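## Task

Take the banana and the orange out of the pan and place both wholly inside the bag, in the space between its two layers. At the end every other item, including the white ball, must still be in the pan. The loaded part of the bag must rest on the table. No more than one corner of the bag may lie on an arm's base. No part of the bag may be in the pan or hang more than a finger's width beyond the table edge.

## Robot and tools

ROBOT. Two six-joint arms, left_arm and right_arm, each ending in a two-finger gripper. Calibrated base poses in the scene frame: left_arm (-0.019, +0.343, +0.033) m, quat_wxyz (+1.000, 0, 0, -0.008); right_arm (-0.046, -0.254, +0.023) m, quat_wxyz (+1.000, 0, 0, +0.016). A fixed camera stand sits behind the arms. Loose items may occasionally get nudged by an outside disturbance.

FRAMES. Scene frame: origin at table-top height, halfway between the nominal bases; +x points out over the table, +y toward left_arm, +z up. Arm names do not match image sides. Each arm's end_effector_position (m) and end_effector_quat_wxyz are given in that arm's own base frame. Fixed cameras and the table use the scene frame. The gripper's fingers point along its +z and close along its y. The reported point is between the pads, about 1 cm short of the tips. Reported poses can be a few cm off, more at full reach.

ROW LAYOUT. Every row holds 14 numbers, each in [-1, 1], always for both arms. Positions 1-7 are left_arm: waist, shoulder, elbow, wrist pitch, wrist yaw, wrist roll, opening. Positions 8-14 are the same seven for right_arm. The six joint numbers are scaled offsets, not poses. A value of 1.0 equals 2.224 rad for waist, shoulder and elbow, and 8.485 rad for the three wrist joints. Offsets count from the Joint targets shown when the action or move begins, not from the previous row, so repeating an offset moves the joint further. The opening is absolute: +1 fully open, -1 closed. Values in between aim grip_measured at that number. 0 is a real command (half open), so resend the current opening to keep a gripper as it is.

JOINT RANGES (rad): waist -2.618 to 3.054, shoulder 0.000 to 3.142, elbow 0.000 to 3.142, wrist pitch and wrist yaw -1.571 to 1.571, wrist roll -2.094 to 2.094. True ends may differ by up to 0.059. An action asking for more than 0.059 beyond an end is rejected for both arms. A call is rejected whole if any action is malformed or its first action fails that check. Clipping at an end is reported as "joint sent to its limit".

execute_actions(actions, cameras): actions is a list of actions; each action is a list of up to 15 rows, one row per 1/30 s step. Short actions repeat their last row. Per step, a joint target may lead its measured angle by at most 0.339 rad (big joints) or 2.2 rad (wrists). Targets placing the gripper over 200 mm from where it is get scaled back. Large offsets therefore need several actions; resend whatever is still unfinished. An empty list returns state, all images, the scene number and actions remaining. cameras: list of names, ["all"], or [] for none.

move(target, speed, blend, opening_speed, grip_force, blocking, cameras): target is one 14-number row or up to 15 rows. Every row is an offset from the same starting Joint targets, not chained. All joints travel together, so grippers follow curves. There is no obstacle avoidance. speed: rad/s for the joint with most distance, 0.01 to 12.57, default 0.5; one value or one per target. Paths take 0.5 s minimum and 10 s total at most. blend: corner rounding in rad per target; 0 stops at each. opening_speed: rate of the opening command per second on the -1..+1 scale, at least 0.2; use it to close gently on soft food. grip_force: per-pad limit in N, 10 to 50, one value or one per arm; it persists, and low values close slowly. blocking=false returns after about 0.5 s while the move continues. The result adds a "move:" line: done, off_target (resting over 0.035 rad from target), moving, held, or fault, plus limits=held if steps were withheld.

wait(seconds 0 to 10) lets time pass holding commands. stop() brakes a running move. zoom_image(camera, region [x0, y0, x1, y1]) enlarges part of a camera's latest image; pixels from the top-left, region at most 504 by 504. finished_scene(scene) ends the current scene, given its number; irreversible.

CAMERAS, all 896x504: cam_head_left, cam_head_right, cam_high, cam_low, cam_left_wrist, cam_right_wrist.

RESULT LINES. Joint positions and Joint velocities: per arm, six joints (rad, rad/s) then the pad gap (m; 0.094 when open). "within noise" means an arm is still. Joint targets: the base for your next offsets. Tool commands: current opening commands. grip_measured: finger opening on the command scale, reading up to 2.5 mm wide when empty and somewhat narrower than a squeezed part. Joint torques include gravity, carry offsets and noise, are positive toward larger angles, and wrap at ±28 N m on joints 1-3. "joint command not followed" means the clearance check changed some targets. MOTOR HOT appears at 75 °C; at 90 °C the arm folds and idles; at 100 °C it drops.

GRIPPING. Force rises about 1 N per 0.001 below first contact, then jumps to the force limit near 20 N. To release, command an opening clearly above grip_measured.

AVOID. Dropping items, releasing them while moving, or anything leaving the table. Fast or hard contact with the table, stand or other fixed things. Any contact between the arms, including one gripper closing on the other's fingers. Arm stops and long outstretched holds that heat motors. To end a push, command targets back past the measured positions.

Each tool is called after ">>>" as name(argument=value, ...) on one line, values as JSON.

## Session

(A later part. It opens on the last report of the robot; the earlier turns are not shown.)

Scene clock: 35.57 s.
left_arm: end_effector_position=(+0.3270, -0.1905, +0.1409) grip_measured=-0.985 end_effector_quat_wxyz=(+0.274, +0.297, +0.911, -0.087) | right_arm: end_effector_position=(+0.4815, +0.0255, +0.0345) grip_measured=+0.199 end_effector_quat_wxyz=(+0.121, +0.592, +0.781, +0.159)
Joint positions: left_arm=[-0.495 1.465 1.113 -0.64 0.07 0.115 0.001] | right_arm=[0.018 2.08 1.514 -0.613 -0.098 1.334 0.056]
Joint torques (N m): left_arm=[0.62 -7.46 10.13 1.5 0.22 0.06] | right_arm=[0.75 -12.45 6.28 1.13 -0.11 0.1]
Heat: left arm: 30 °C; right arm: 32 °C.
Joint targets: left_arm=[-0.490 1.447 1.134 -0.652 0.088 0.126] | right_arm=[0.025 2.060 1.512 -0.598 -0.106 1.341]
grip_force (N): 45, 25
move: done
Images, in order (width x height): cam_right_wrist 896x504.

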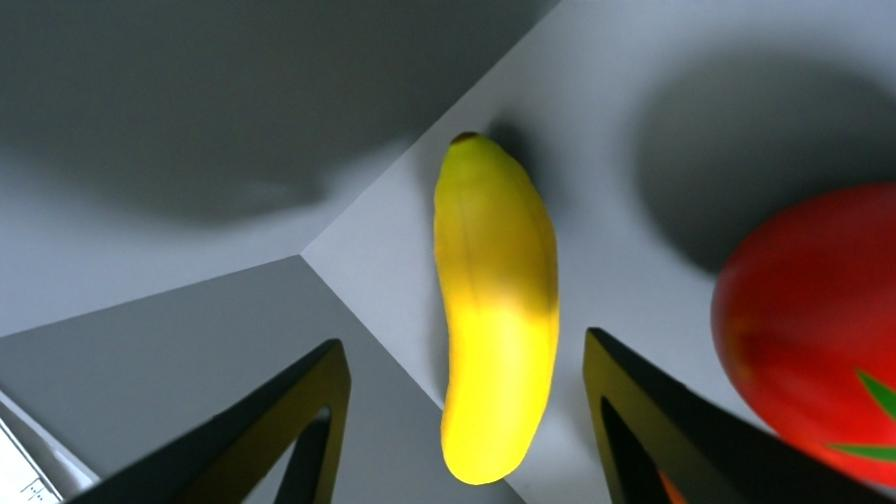

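>>> move(target=[[0,0,0,0,0,0,-1,0.0025,0.0137,-0.0281,0.0116,0,0,0.2],[0,0,0,0,0,0,-1,0.0025,0.0137,-0.0281,0.0116,0,0,-0.3]], speed=0.15, opening_speed=0.3, cameras=["cam_right_wrist"])

Scene clock: 39.43 s.
left_arm: end_effector_position=(+0.3270, -0.1905, +0.1409) grip_measured=-0.985 end_effector_quat_wxyz=(+0.274, +0.297, +0.911, -0.087) | right_arm: end_effector_position=(+0.4844, +0.0283, +0.0238) grip_measured=-0.299 end_effector_quat_wxyz=(+0.135, +0.587, +0.780, +0.170)
Joint positions: left_arm=[-0.495 1.465 1.113 -0.64 0.07 0.115 0.001] | right_arm=[0.023 2.08 1.453 -0.515 -0.098 1.334 0.033]
Joint torques (N m): left_arm=[0.57 -7.43 10.14 1.49 0.22 0.05] | right_arm=[0.73 -9.73 6.08 1.16 -0.11 0.1]
Heat: left arm: 30 °C; right arm: 34 °C.
Joint targets: left_arm=[-0.490 1.447 1.134 -0.652 0.088 0.126] | right_arm=[0.031 2.090 1.449 -0.500 -0.106 1.341]
grip_force (N): 45, 25
move: done
Images, in order (width x height): cam_right_wrist 896x504.

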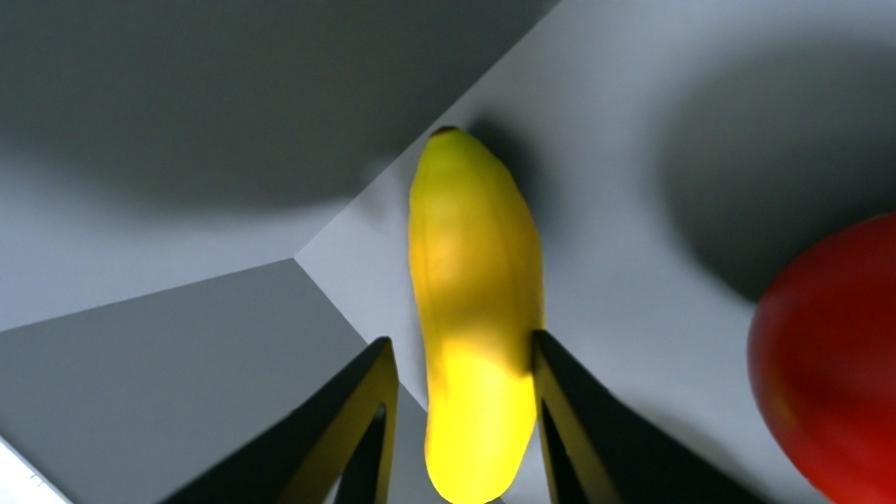

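>>> move(target=[[0,0,0,0,0,0,-1,0,0,0,0,0,0,0.15],[0,0,0,0,0,0,-1,0.000,0.0064,-0.0225,0.0071,0,0,0.15],[0,0,0,0,0,0,-1,0.000,0.0064,-0.0225,0.0071,0,0,-0.35]], speed=0.15, opening_speed=0.3, cameras=["cam_right_wrist"])

Scene clock: 44.20 s.
left_arm: end_effector_position=(+0.3270, -0.1905, +0.1409) grip_measured=-0.985 end_effector_quat_wxyz=(+0.274, +0.297, +0.911, -0.087) | right_arm: end_effector_position=(+0.4838, +0.0286, +0.0122) grip_measured=-0.348 end_effector_quat_wxyz=(+0.141, +0.585, +0.779, +0.175)
Joint positions: left_arm=[-0.495 1.465 1.113 -0.64 0.07 0.115 0.001] | right_arm=[0.024 2.087 1.406 -0.447 -0.098 1.335 0.031]
Joint torques (N m): left_arm=[0.64 -7.42 10.15 1.5 0.22 0.07] | right_arm=[0.68 -9.01 5.68 1.12 -0.11 0.09]
Heat: left arm: 30 °C; right arm: 35 °C.
Joint targets: left_arm=[-0.490 1.447 1.134 -0.652 0.088 0.126] | right_arm=[0.030 2.105 1.399 -0.439 -0.106 1.341]
grip_force (N): 45, 25
move: done
Images, in order (width x height): cam_right_wrist 896x504.

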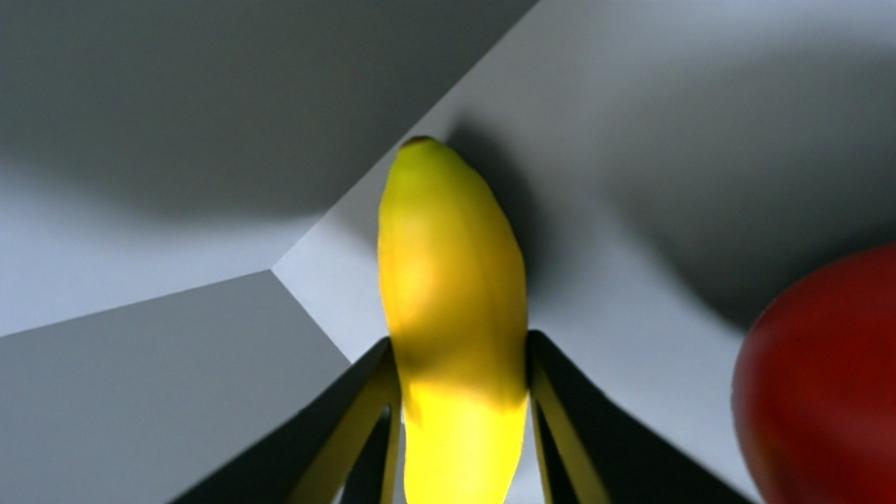

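>>> move(target=[[0,0,0,0,0,0,-1,0,0,0,0,0,0,-0.2],[0,0,0,0,0,0,-1,0.000,0.0058,-0.002,0.0014,0,0,-0.2],[0,0,0,0,0,0,-1,0.000,0.0058,-0.002,0.0014,0,0,-0.5]], speed=0.15, opening_speed=0.25, cameras=["cam_right_wrist"])

Scene clock: 47.33 s.
left_arm: end_effector_position=(+0.3270, -0.1905, +0.1409) grip_measured=-0.985 end_effector_quat_wxyz=(+0.274, +0.297, +0.911, -0.087) | right_arm: end_effector_position=(+0.4817, +0.0285, +0.0041) grip_measured=-0.408 end_effector_quat_wxyz=(+0.135, +0.587, +0.780, +0.171)
Joint positions: left_arm=[-0.495 1.465 1.113 -0.64 0.07 0.115 0.001] | right_arm=[0.024 2.101 1.4 -0.44 -0.098 1.335 0.028]
Joint torques (N m): left_arm=[0.61 -7.43 10.13 1.49 0.22 0.05] | right_arm=[0.68 -9.17 5.81 1.14 -0.11 0.09]
Heat: left arm: 31 °C; right arm: 35 °C.
Joint targets: left_arm=[-0.490 1.447 1.134 -0.652 0.088 0.126] | right_arm=[0.030 2.118 1.395 -0.427 -0.106 1.341]
grip_force (N): 45, 25
move: done
Images, in order (width x height): cam_right_wrist 896x504.

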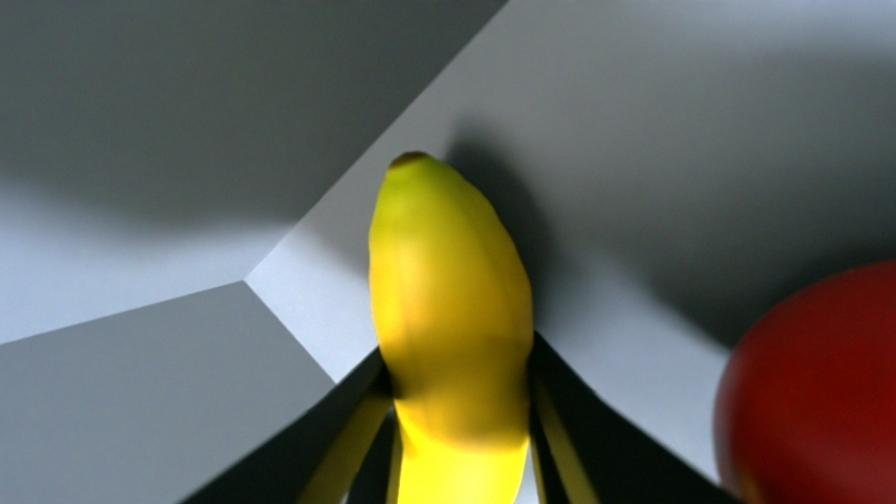

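>>> move(target=[[0,0,0,0,0,0,-1,0,-0.188,0.0472,-0.0322,0,0,-0.5],[0,0,0,0,0,0,-1,0.2525,-0.4083,-0.406,0.0925,-0.0172,0.016,-0.5]], speed=0.4, blend=[0.06,0], cameras=["cam_right_wrist","cam_head_right","cam_low","cam_high"])

>>> zoom_image(camera="cam_low", region=[360, 200, 620, 390])

>>> zoom_image(camera="cam_head_right", region=[230, 160, 470, 360])

Scene clock: 54.40 s.
left_arm: end_effector_position=(+0.3270, -0.1905, +0.1409) grip_measured=-0.985 end_effector_quat_wxyz=(+0.274, +0.297, +0.911, -0.087) | right_arm: end_effector_position=(+0.2910, +0.2435, +0.1454) grip_measured=-0.409 end_effector_quat_wxyz=(+0.195, +0.295, +0.778, +0.519)
Joint positions: left_arm=[-0.495 1.465 1.113 -0.64 0.07 0.115 0.001] | right_arm=[0.586 1.234 0.493 0.333 -0.243 1.47 0.028]
Joint torques (N m): left_arm=[0.61 -7.43 10.14 1.5 0.21 0.07] | right_arm=[0.62 -6.04 6.82 2.06 -0.15 0.08]
Heat: left arm: 31 °C; right arm: 36 °C.
Joint targets: left_arm=[-0.490 1.447 1.134 -0.652 0.088 0.126] | right_arm=[0.592 1.209 0.492 0.357 -0.252 1.477]
grip_force (N): 45, 25
move: done
Images, in order (width x height): cam_head_right 896x504, cam_high 896x504, cam_low 896x504, cam_right_wrist 896x504.

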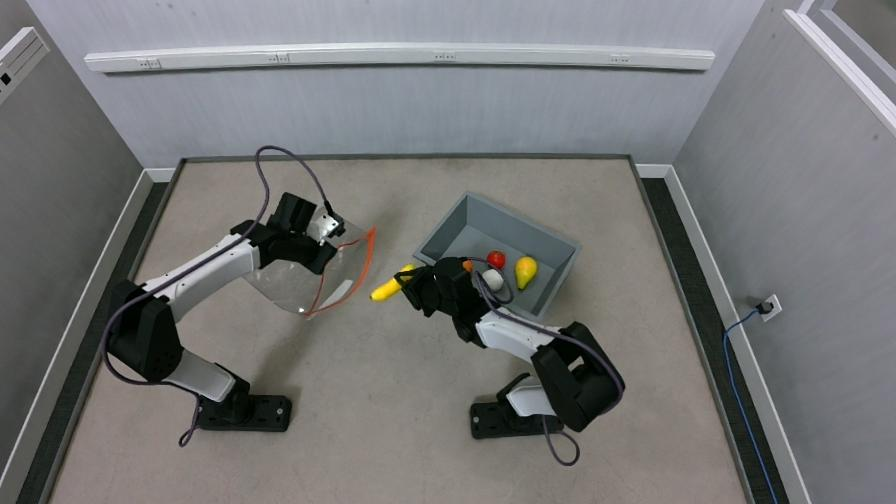

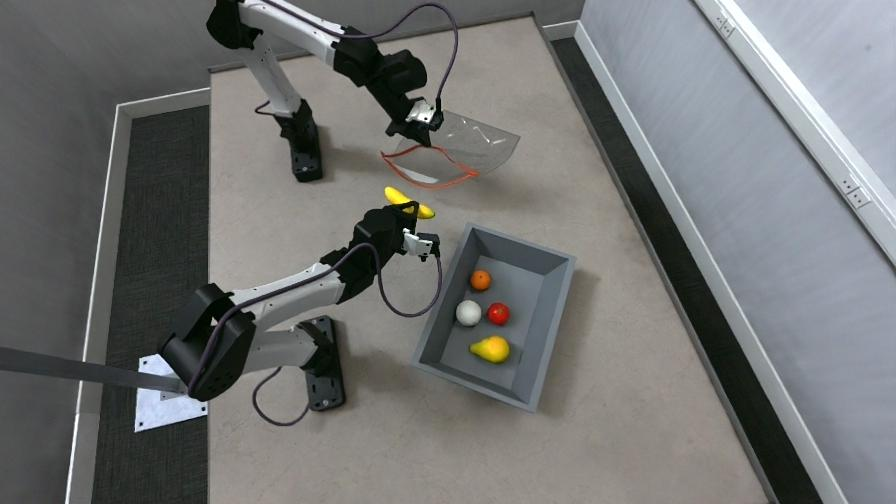

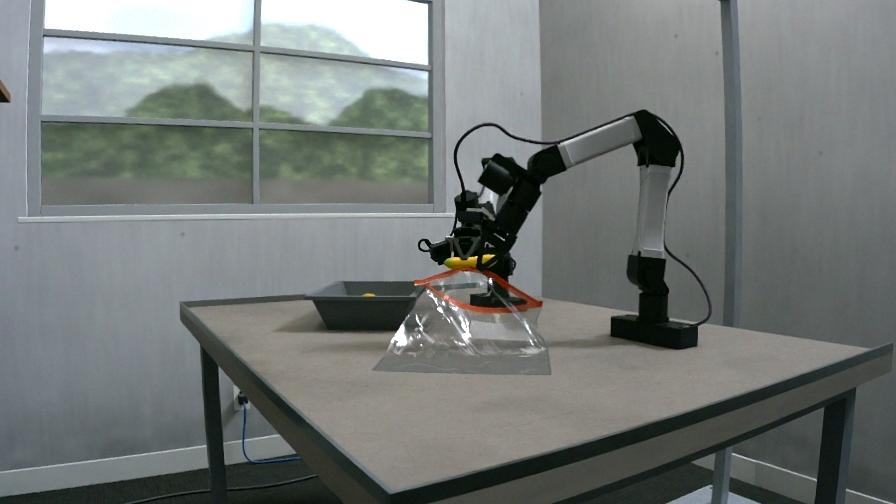

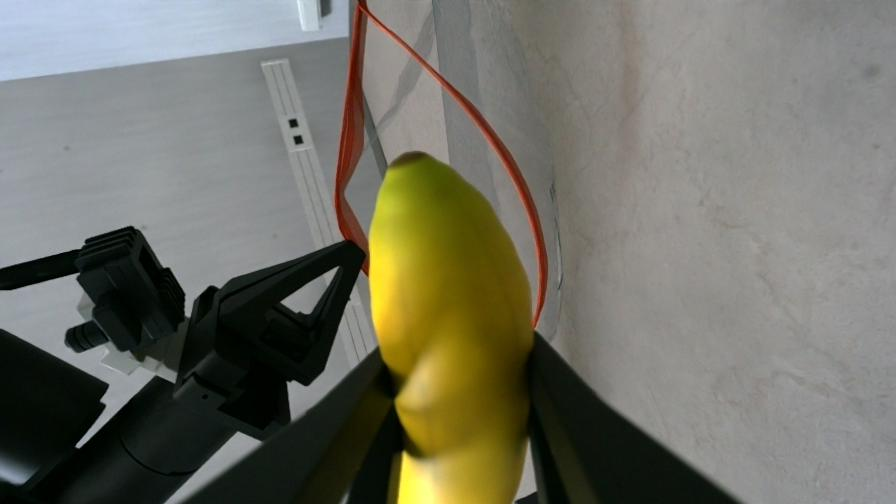

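Scaled by 1.938 from the camera's 896x504 image, which has a finer 1280x720 frame.

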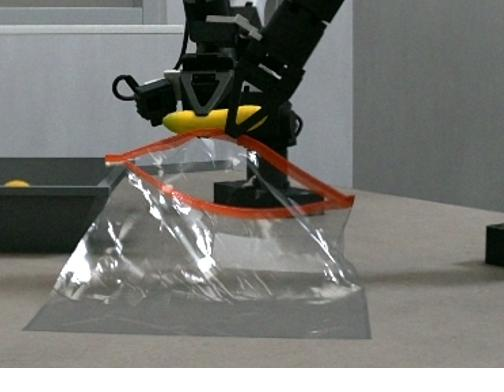

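Scaled by 2.100 from the camera's 896x504 image, which has a finer 1280x720 frame.

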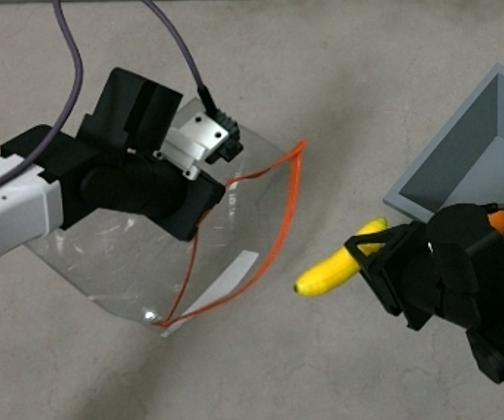

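>>> move(target=[0,0,0,0,0,0,-1,0.0432,0.265,0.149,0.0312,0.0106,0.0039,-0.5], speed=0.25, cameras=["cam_right_wrist","cam_head_right","cam_low"])

>>> zoom_image(camera="cam_low", region=[360, 200, 620, 390])

>>> zoom_image(camera="cam_head_right", region=[230, 160, 470, 360])

Scene clock: 58.00 s.
left_arm: end_effector_position=(+0.3270, -0.1905, +0.1409) grip_measured=-0.985 end_effector_quat_wxyz=(+0.274, +0.297, +0.911, -0.087) | right_arm: end_effector_position=(+0.3599, +0.3303, +0.1040) grip_measured=-0.409 end_effector_quat_wxyz=(+0.191, +0.288, +0.779, +0.523)
Joint positions: left_arm=[-0.495 1.465 1.113 -0.64 0.07 0.115 0.001] | right_arm=[0.681 1.789 0.795 0.598 -0.172 1.503 0.028]
Joint torques (N m): left_arm=[0.55 -7.43 10.11 1.5 0.21 0.05] | right_arm=[0.68 -7.04 8.75 2.06 0.04 0.07]
Heat: left arm: 31 °C; right arm: 36 °C.
Joint targets: left_arm=[-0.490 1.447 1.134 -0.652 0.088 0.126] | right_arm=[0.688 1.799 0.823 0.622 -0.162 1.510]
grip_force (N): 45, 25
move: done
Images, in order (width x height): cam_head_right 896x504, cam_low 896x504, cam_right_wrist 896x504.

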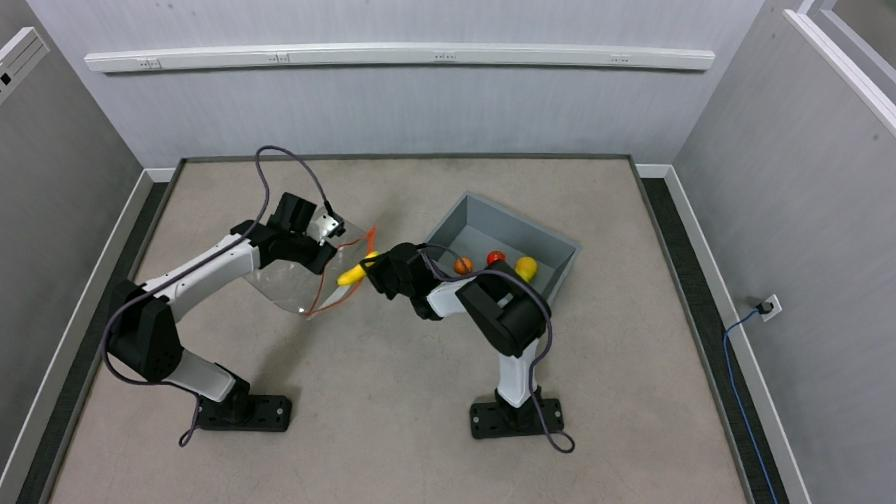

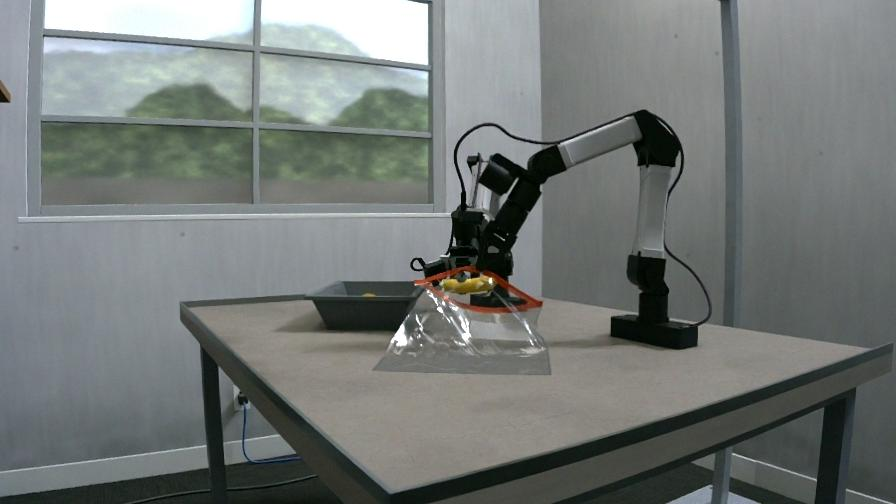

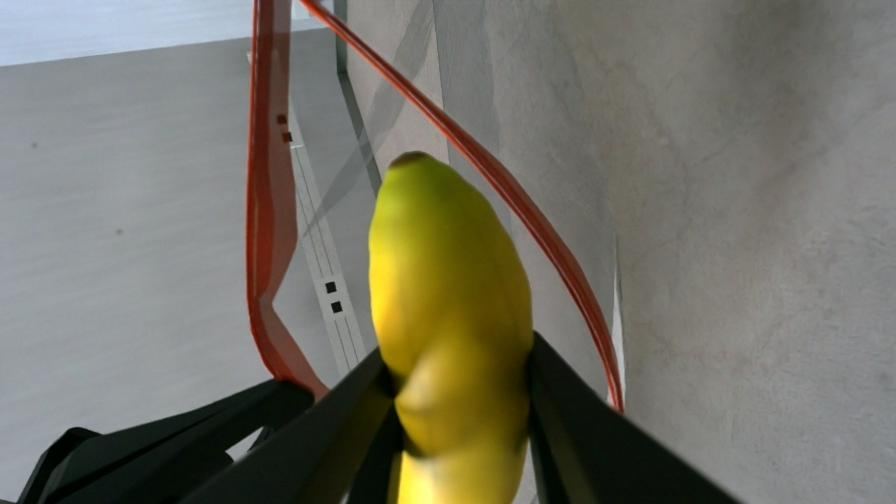

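Scaled by 1.938 from the camera's 896x504 image, which has a finer 1280x720 frame.

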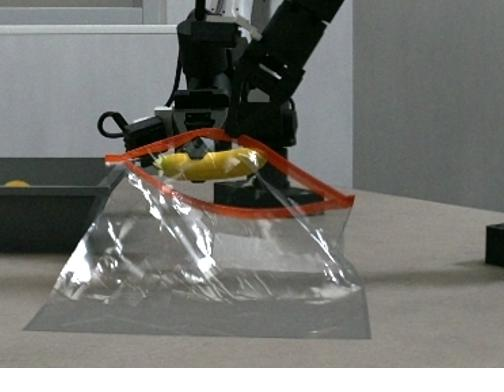

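Scaled by 2.100 from the camera's 896x504 image, which has a finer 1280x720 frame.

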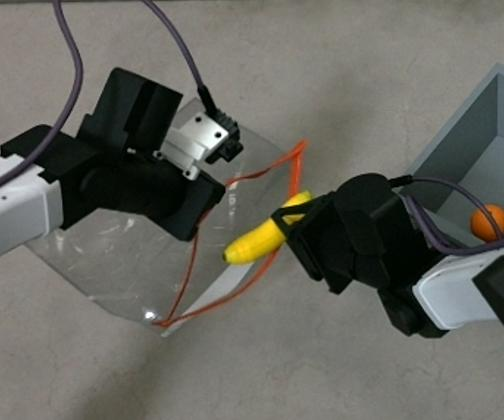

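>>> move(target=[[0,0,0,0,0,0,-1,0.0108,0.099,0.0962,0.001,0.0027,0.0012,-0.5],[0,0,0,0,0,0,-1,0.0184,0.1709,0.2243,-0.0507,0.007,-0.0024,-0.5]], speed=0.2, blend=[0.03,0], cameras=["cam_right_wrist","cam_head_right","cam_low"])

>>> zoom_image(camera="cam_low", region=[360, 200, 620, 390])

>>> zoom_image(camera="cam_head_right", region=[230, 160, 470, 360])

Scene clock: 62.17 s.
left_arm: end_effector_position=(+0.3270, -0.1905, +0.1409) grip_measured=-0.985 end_effector_quat_wxyz=(+0.274, +0.297, +0.910, -0.087) | right_arm: end_effector_position=(+0.4097, +0.3869, +0.0282) grip_measured=-0.409 end_effector_quat_wxyz=(+0.145, +0.319, +0.843, +0.407)
Joint positions: left_arm=[-0.495 1.465 1.113 -0.64 0.071 0.115 0.001] | right_arm=[0.722 2.164 1.294 0.188 -0.113 1.498 0.028]
Joint torques (N m): left_arm=[0.54 -7.43 10.14 1.5 0.21 0.06] | right_arm=[0.51 -9.89 8.96 1.67 0.07 -0.1]
Heat: left arm: 32 °C; right arm: 36 °C.
Joint targets: left_arm=[-0.490 1.447 1.134 -0.652 0.088 0.126] | right_arm=[0.729 2.179 1.322 0.192 -0.103 1.490]
grip_force (N): 45, 25
move: done
Images, in order (width x height): cam_head_right 896x504, cam_low 896x504, cam_right_wrist 896x504.

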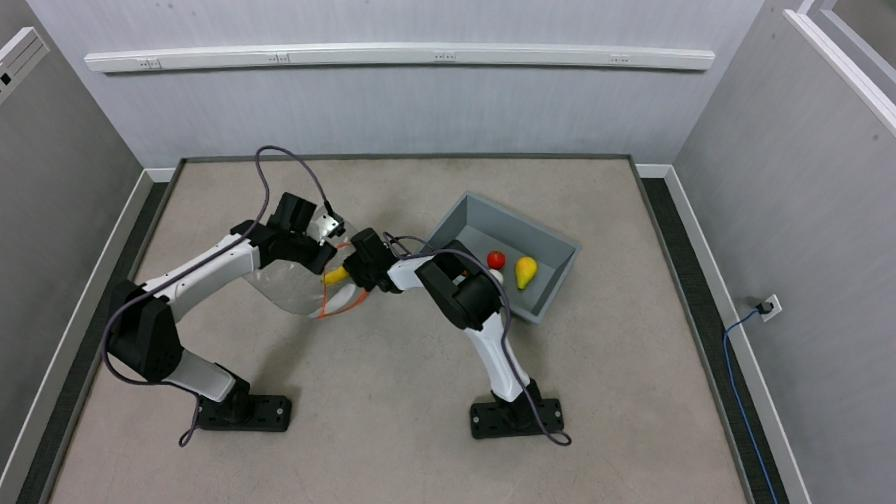

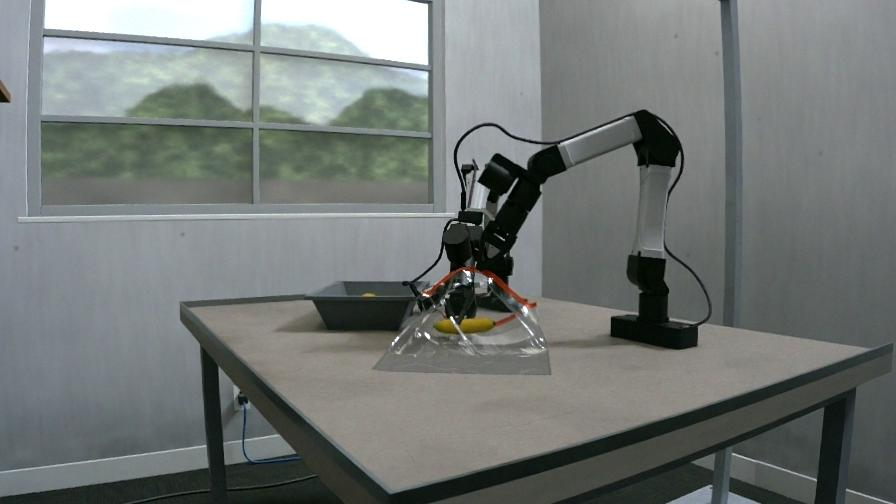

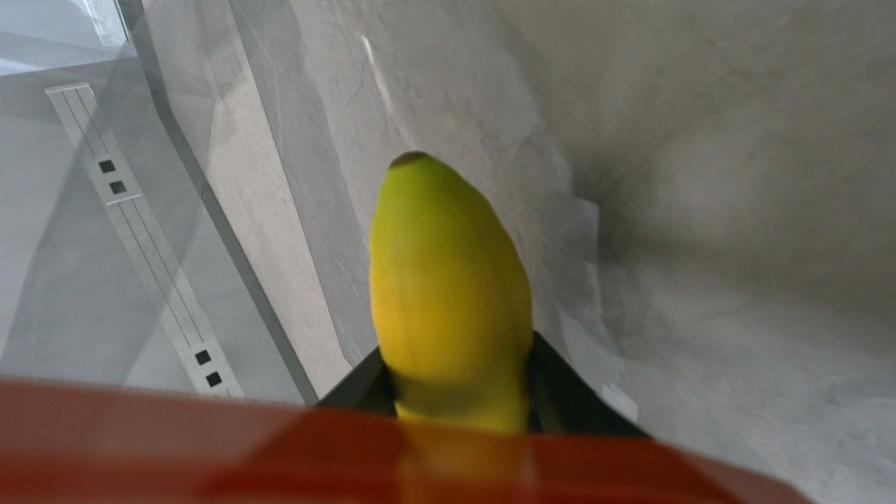

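Scaled by 1.938 from the camera's 896x504 image, which has a finer 1280x720 frame.

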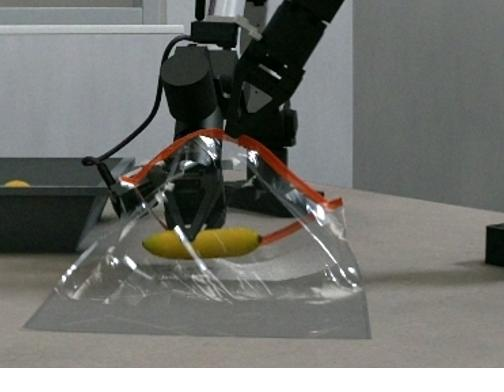

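Scaled by 2.100 from the camera's 896x504 image, which has a finer 1280x720 frame.

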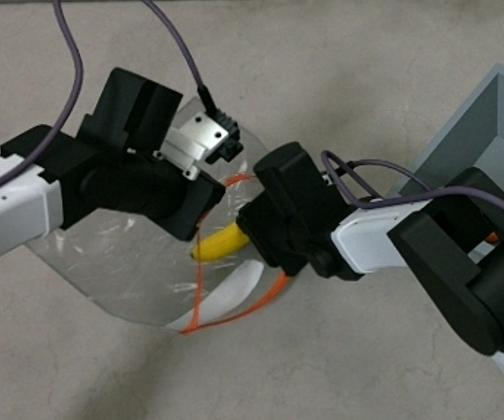

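>>> move(target=[[0,0,0,0,0,0,-1,0,0.009,-0.0135,0.0059,0,0,-0.5],[0,0,0,0,0,0,-1,0,0.009,-0.0135,0.0059,0,0,-0.05]], speed=0.1, opening_speed=0.3, cameras=["cam_right_wrist","cam_low"])

>>> zoom_image(camera="cam_low", region=[360, 200, 620, 390])

Scene clock: 65.43 s.
left_arm: end_effector_position=(+0.3270, -0.1905, +0.1409) grip_measured=-0.985 end_effector_quat_wxyz=(+0.274, +0.297, +0.910, -0.087) | right_arm: end_effector_position=(+0.4124, +0.3892, +0.0237) grip_measured=-0.051 end_effector_quat_wxyz=(+0.148, +0.317, +0.841, +0.413)
Joint positions: left_arm=[-0.495 1.465 1.113 -0.64 0.071 0.115 0.001] | right_arm=[0.722 2.185 1.294 0.223 -0.113 1.498 0.045]
Joint torques (N m): left_arm=[0.57 -7.46 10.14 1.49 0.21 0.07] | right_arm=[0.77 -10 6.08 1.85 0.07 -0.1]
Heat: left arm: 32 °C; right arm: 36 °C.
Joint targets: left_arm=[-0.490 1.447 1.134 -0.652 0.088 0.126] | right_arm=[0.729 2.199 1.292 0.242 -0.103 1.490]
grip_force (N): 45, 25
move: done
Images, in order (width x height): cam_low 896x504, cam_right_wrist 896x504.

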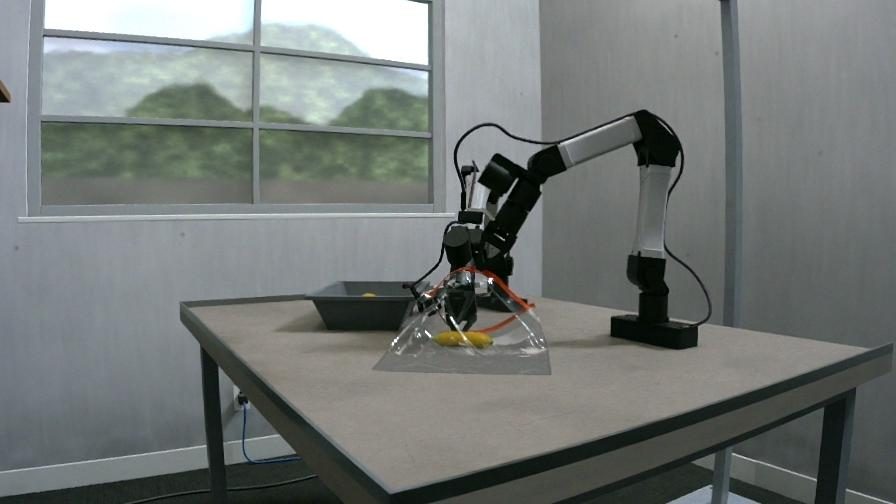

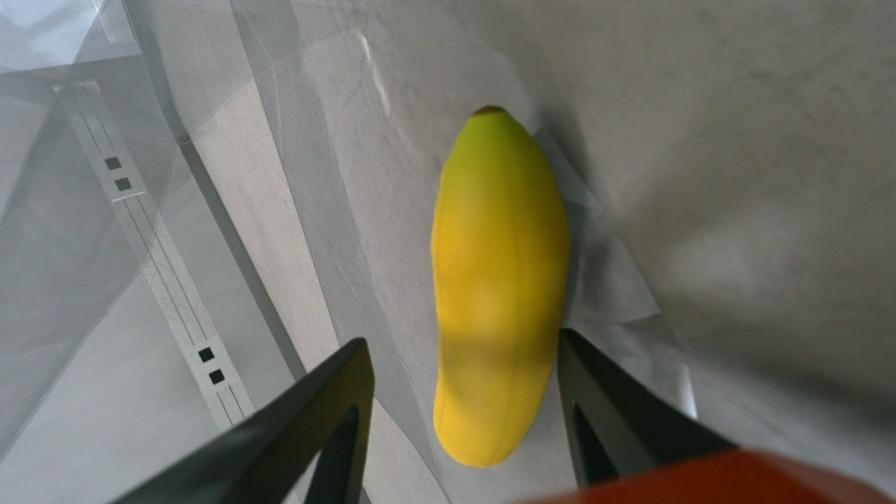

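Scaled by 1.938 from the camera's 896x504 image, which has a finer 1280x720 frame.

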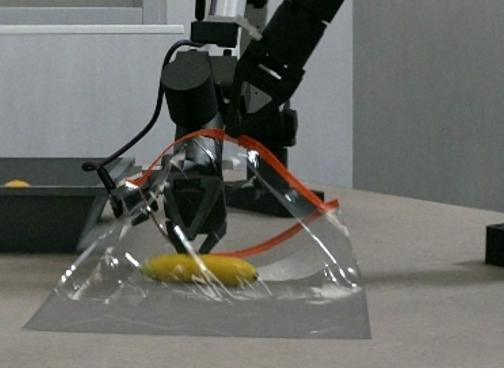

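>>> move(target=[[0,0,0,0,0,0,-1,-0.0065,-0.083,-0.0609,-0.006,-0.0013,-0.0006,-0.05],[0,0,0,0,0,0,-1,-0.0129,-0.166,-0.1218,-0.012,-0.0027,-0.0012,-0.7],[0,0,0,0,0,0,-1,-0.0405,-0.3755,-0.1953,-0.048,-0.0084,-0.0059,-0.7]], speed=[0.15,0.2,0.3], cameras=["cam_right_wrist","cam_low","cam_head_right"])

>>> zoom_image(camera="cam_low", region=[360, 200, 620, 390])

>>> zoom_image(camera="cam_head_right", region=[230, 160, 470, 360])

Scene clock: 73.27 s.
left_arm: end_effector_position=(+0.3270, -0.1906, +0.1409) grip_measured=-0.985 end_effector_quat_wxyz=(+0.274, +0.297, +0.910, -0.087) | right_arm: end_effector_position=(+0.3047, +0.2655, +0.1451) grip_measured=-0.699 end_effector_quat_wxyz=(+0.147, +0.320, +0.844, +0.404)
Joint positions: left_arm=[-0.495 1.465 1.113 -0.64 0.071 0.115 0.001] | right_arm=[0.646 1.389 0.863 -0.167 -0.165 1.448 0.014]
Joint torques (N m): left_arm=[0.61 -7.43 10.19 1.5 0.21 0.04] | right_arm=[-0.65 -7.65 6.71 1.67 -0.14 -0.12]
Heat: left arm: 32 °C; right arm: 39 °C.
Joint targets: left_arm=[-0.490 1.447 1.134 -0.652 0.088 0.126] | right_arm=[0.639 1.364 0.858 -0.165 -0.174 1.439]
grip_force (N): 45, 25
move: done; target 2's new numbers were sent with right_arm's shoulder 0.042 rad from that target
Images, in order (width x height): cam_head_right 896x504, cam_low 896x504, cam_right_wrist 896x504.

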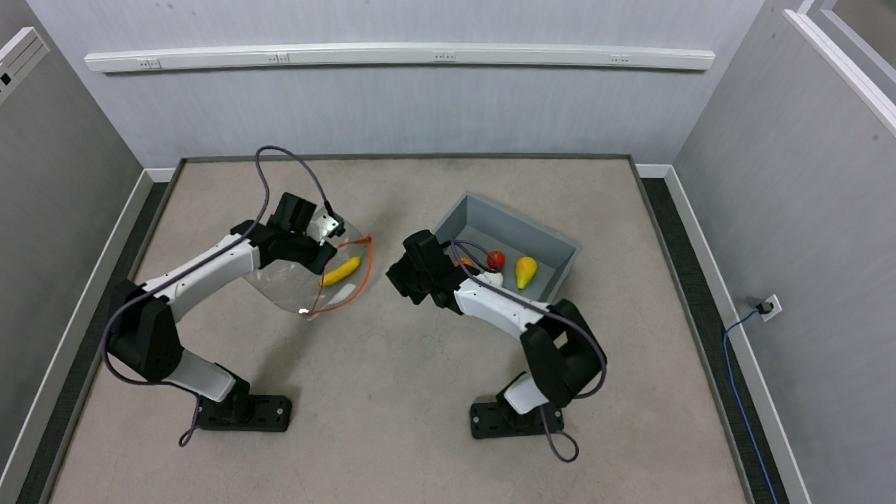

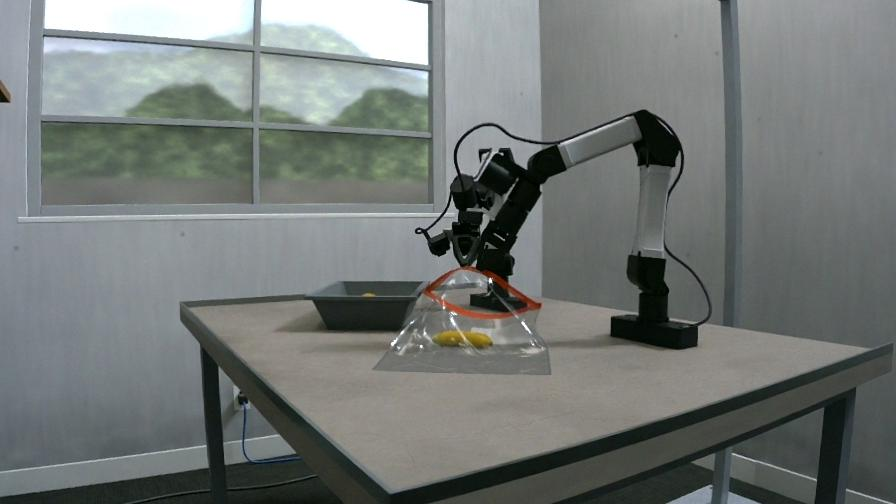

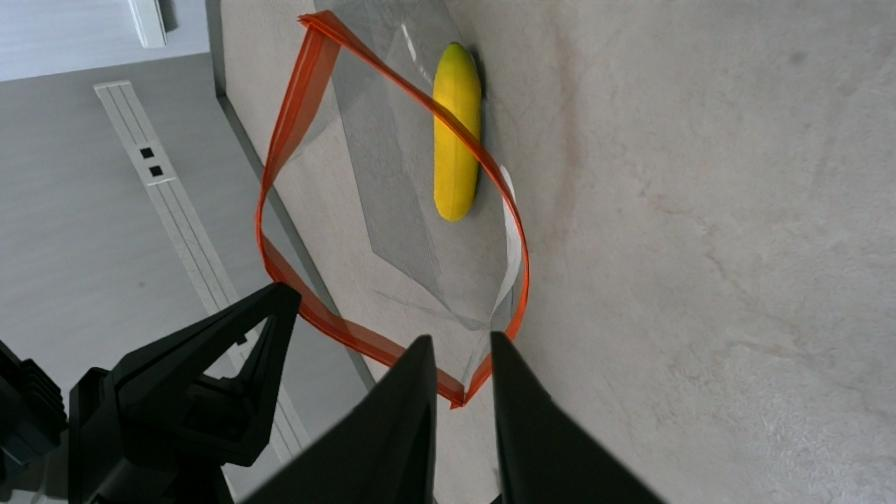

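Scaled by 1.938 from the camera's 896x504 image, which has a finer 1280x720 frame.

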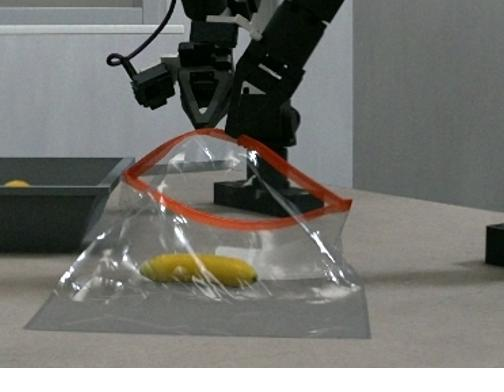

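Scaled by 2.100 from the camera's 896x504 image, which has a finer 1280x720 frame.

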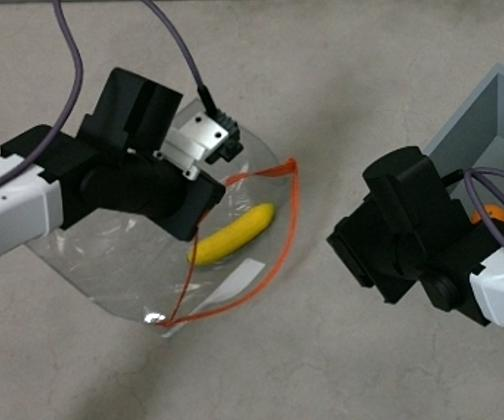

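>>> move(target=[0,0,0,0,0,0,-1,-0.2226,0.2095,0.2941,-0.0974,0.0205,0.0156,0.6], speed=0.4, cameras=["cam_right_wrist"])

Scene clock: 81.37 s.
left_arm: end_effector_position=(+0.3270, -0.1906, +0.1409) grip_measured=-0.985 end_effector_quat_wxyz=(+0.274, +0.297, +0.910, -0.087) | right_arm: end_effector_position=(+0.3926, +0.0600, +0.1058) grip_measured=+0.599 end_effector_quat_wxyz=(+0.078, +0.645, +0.754, +0.098)
Joint positions: left_arm=[-0.495 1.465 1.113 -0.64 0.071 0.115 0.001] | right_arm=[0.147 1.818 1.484 -0.987 -0.012 1.564 0.075]
Joint torques (N m): left_arm=[0.59 -7.45 10.13 1.5 0.2 0.06] | right_arm=[-0.21 -7.46 9.09 0.67 0.12 0.12]
Heat: left arm: 33 °C; right arm: 38 °C.
Joint targets: left_arm=[-0.490 1.447 1.134 -0.652 0.088 0.126] | right_arm=[0.144 1.830 1.512 -0.992 0.000 1.572]
grip_force (N): 45, 25
move: done
Images, in order (width x height): cam_right_wrist 896x504.

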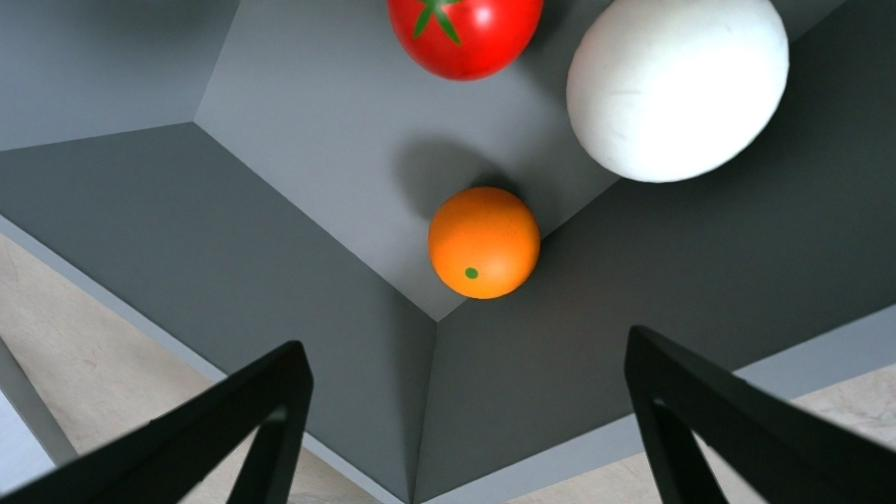

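>>> move(target=[0,0,0,0,0,0,-1,0.013,0.135,0.1219,-0.0273,0,-0.0925,0.35], speed=0.3, cameras=["cam_right_wrist"])

Scene clock: 85.83 s.
left_arm: end_effector_position=(+0.3270, -0.1906, +0.1409) grip_measured=-0.985 end_effector_quat_wxyz=(+0.274, +0.297, +0.910, -0.087) | right_arm: end_effector_position=(+0.4000, +0.0686, +0.0608) grip_measured=+0.351 end_effector_quat_wxyz=(-0.005, +0.310, +0.951, +0.003)
Joint positions: left_arm=[-0.495 1.465 1.113 -0.64 0.071 0.115 0.001] | right_arm=[0.165 2.117 1.756 -1.217 -0.011 0.795 0.063]
Joint torques (N m): left_arm=[0.59 -7.42 10.14 1.51 0.2 0.05] | right_arm=[0.76 -9.39 8.64 0.18 0.11 -0.04]
Heat: left arm: 33 °C; right arm: 38 °C.
Joint targets: left_arm=[-0.490 1.447 1.134 -0.652 0.088 0.126] | right_arm=[0.173 2.130 1.783 -1.223 0.000 0.787]
grip_force (N): 45, 25
move: done
Images, in order (width x height): cam_right_wrist 896x504.

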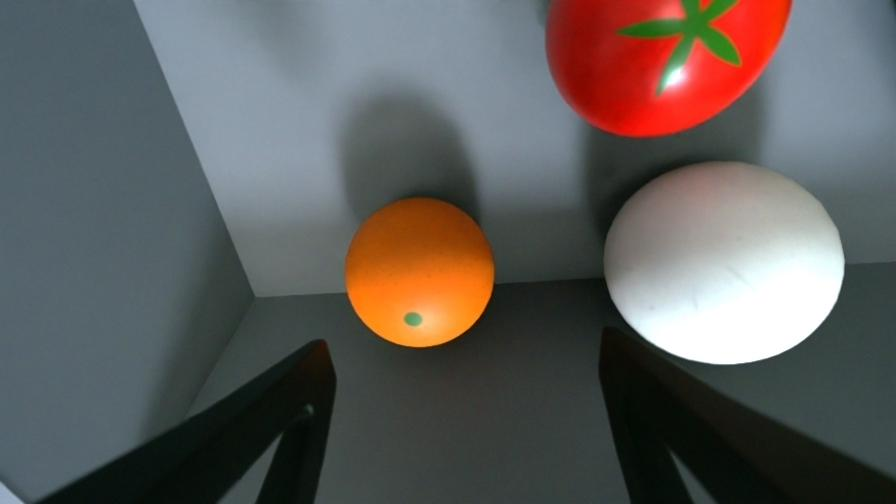

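>>> move(target=[[0,0,0,0,0,0,-1,0.0107,0.0137,-0.015,0.0074,0,0.0028,0.35],[0,0,0,0,0,0,-1,0.0107,0.0261,-0.0492,0.0198,0,0.0028,0.35]], speed=0.15, cameras=["cam_right_wrist"])

Scene clock: 88.70 s.
left_arm: end_effector_position=(+0.3270, -0.1906, +0.1409) grip_measured=-0.985 end_effector_quat_wxyz=(+0.274, +0.297, +0.910, -0.087) | right_arm: end_effector_position=(+0.4074, +0.0807, +0.0182) grip_measured=+0.351 end_effector_quat_wxyz=(+0.000, +0.301, +0.954, +0.006)
Joint positions: left_arm=[-0.495 1.465 1.113 -0.64 0.071 0.115 0.001] | right_arm=[0.191 2.175 1.676 -1.066 -0.01 0.803 0.063]
Joint torques (N m): left_arm=[0.62 -7.43 10.15 1.5 0.2 0.06] | right_arm=[0.55 -9.77 5.65 0.36 0.11 0.13]
Heat: left arm: 33 °C; right arm: 38 °C.
Joint targets: left_arm=[-0.490 1.447 1.134 -0.652 0.088 0.126] | right_arm=[0.197 2.188 1.674 -1.055 0.000 0.811]
grip_force (N): 45, 25
move: done
Images, in order (width x height): cam_right_wrist 896x504.

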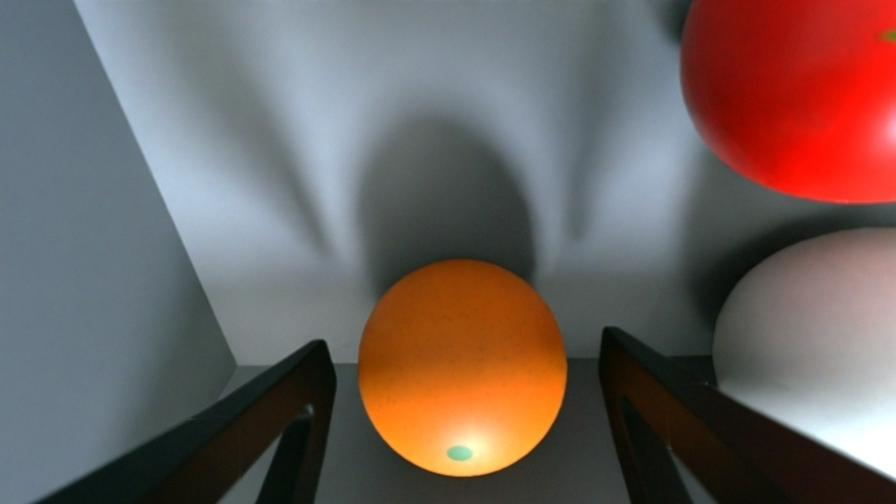

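>>> move(target=[[0,0,0,0,0,0,-1,0,0.0036,-0.0135,0.0045,0,0,0.35],[0,0,0,0,0,0,-1,0,0.0036,-0.0135,0.0045,0,0,-0.08]], speed=0.15, opening_speed=0.25, cameras=["cam_right_wrist"])

Scene clock: 91.90 s.
left_arm: end_effector_position=(+0.3270, -0.1906, +0.1409) grip_measured=-0.985 end_effector_quat_wxyz=(+0.274, +0.297, +0.910, -0.087) | right_arm: end_effector_position=(+0.4067, +0.0806, +0.0080) grip_measured=-0.072 end_effector_quat_wxyz=(+0.000, +0.301, +0.954, +0.006)
Joint positions: left_arm=[-0.495 1.465 1.113 -0.64 0.071 0.115 0.001] | right_arm=[0.191 2.183 1.647 -1.028 -0.01 0.803 0.044]
Joint torques (N m): left_arm=[0.57 -7.47 10.15 1.51 0.21 0.06] | right_arm=[0.54 -9.69 5.57 0.39 0.11 0.13]
Heat: left arm: 34 °C; right arm: 38 °C.
Joint targets: left_arm=[-0.490 1.447 1.134 -0.652 0.088 0.126] | right_arm=[0.197 2.196 1.644 -1.017 0.000 0.811]
grip_force (N): 45, 25
move: done
Images, in order (width x height): cam_right_wrist 896x504.

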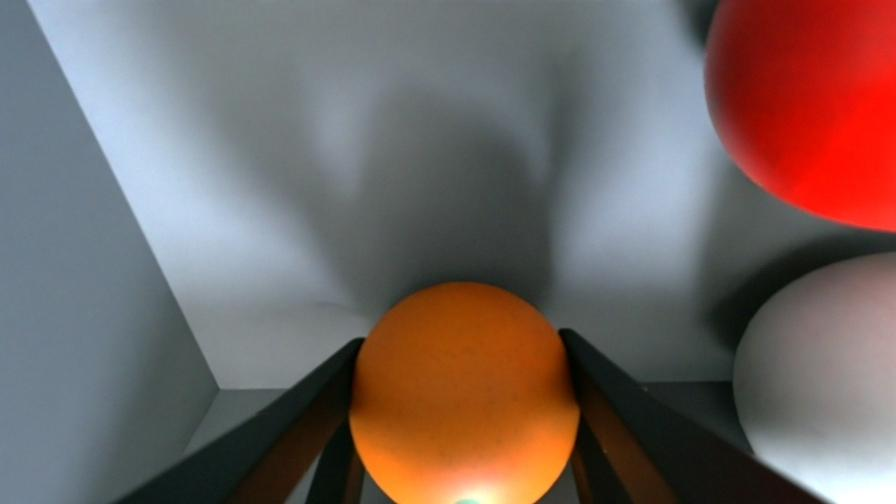

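>>> move(target=[0,0,0,0,0,0,-1,0,0,0,0,0,0,-0.25], opening_speed=0.25)

Scene clock: 92.97 s.
left_arm: end_effector_position=(+0.3270, -0.1906, +0.1409) grip_measured=-0.985 end_effector_quat_wxyz=(+0.274, +0.297, +0.910, -0.087) | right_arm: end_effector_position=(+0.4068, +0.0806, +0.0080) grip_measured=-0.087 end_effector_quat_wxyz=(+0.001, +0.301, +0.954, +0.006)
Joint positions: left_arm=[-0.495 1.465 1.113 -0.64 0.071 0.115 0.001] | right_arm=[0.191 2.183 1.647 -1.027 -0.01 0.803 0.043]
Joint torques (N m): left_arm=[0.58 -7.39 10.14 1.5 0.2 0.05] | right_arm=[0.54 -9.72 5.61 0.38 0.11 0.13]
Heat: left arm: 34 °C; right arm: 38 °C.
Joint targets: left_arm=[-0.490 1.447 1.134 -0.652 0.088 0.126] | right_arm=[0.197 2.196 1.644 -1.017 0.000 0.811]
grip_force (N): 45, 25
move: done


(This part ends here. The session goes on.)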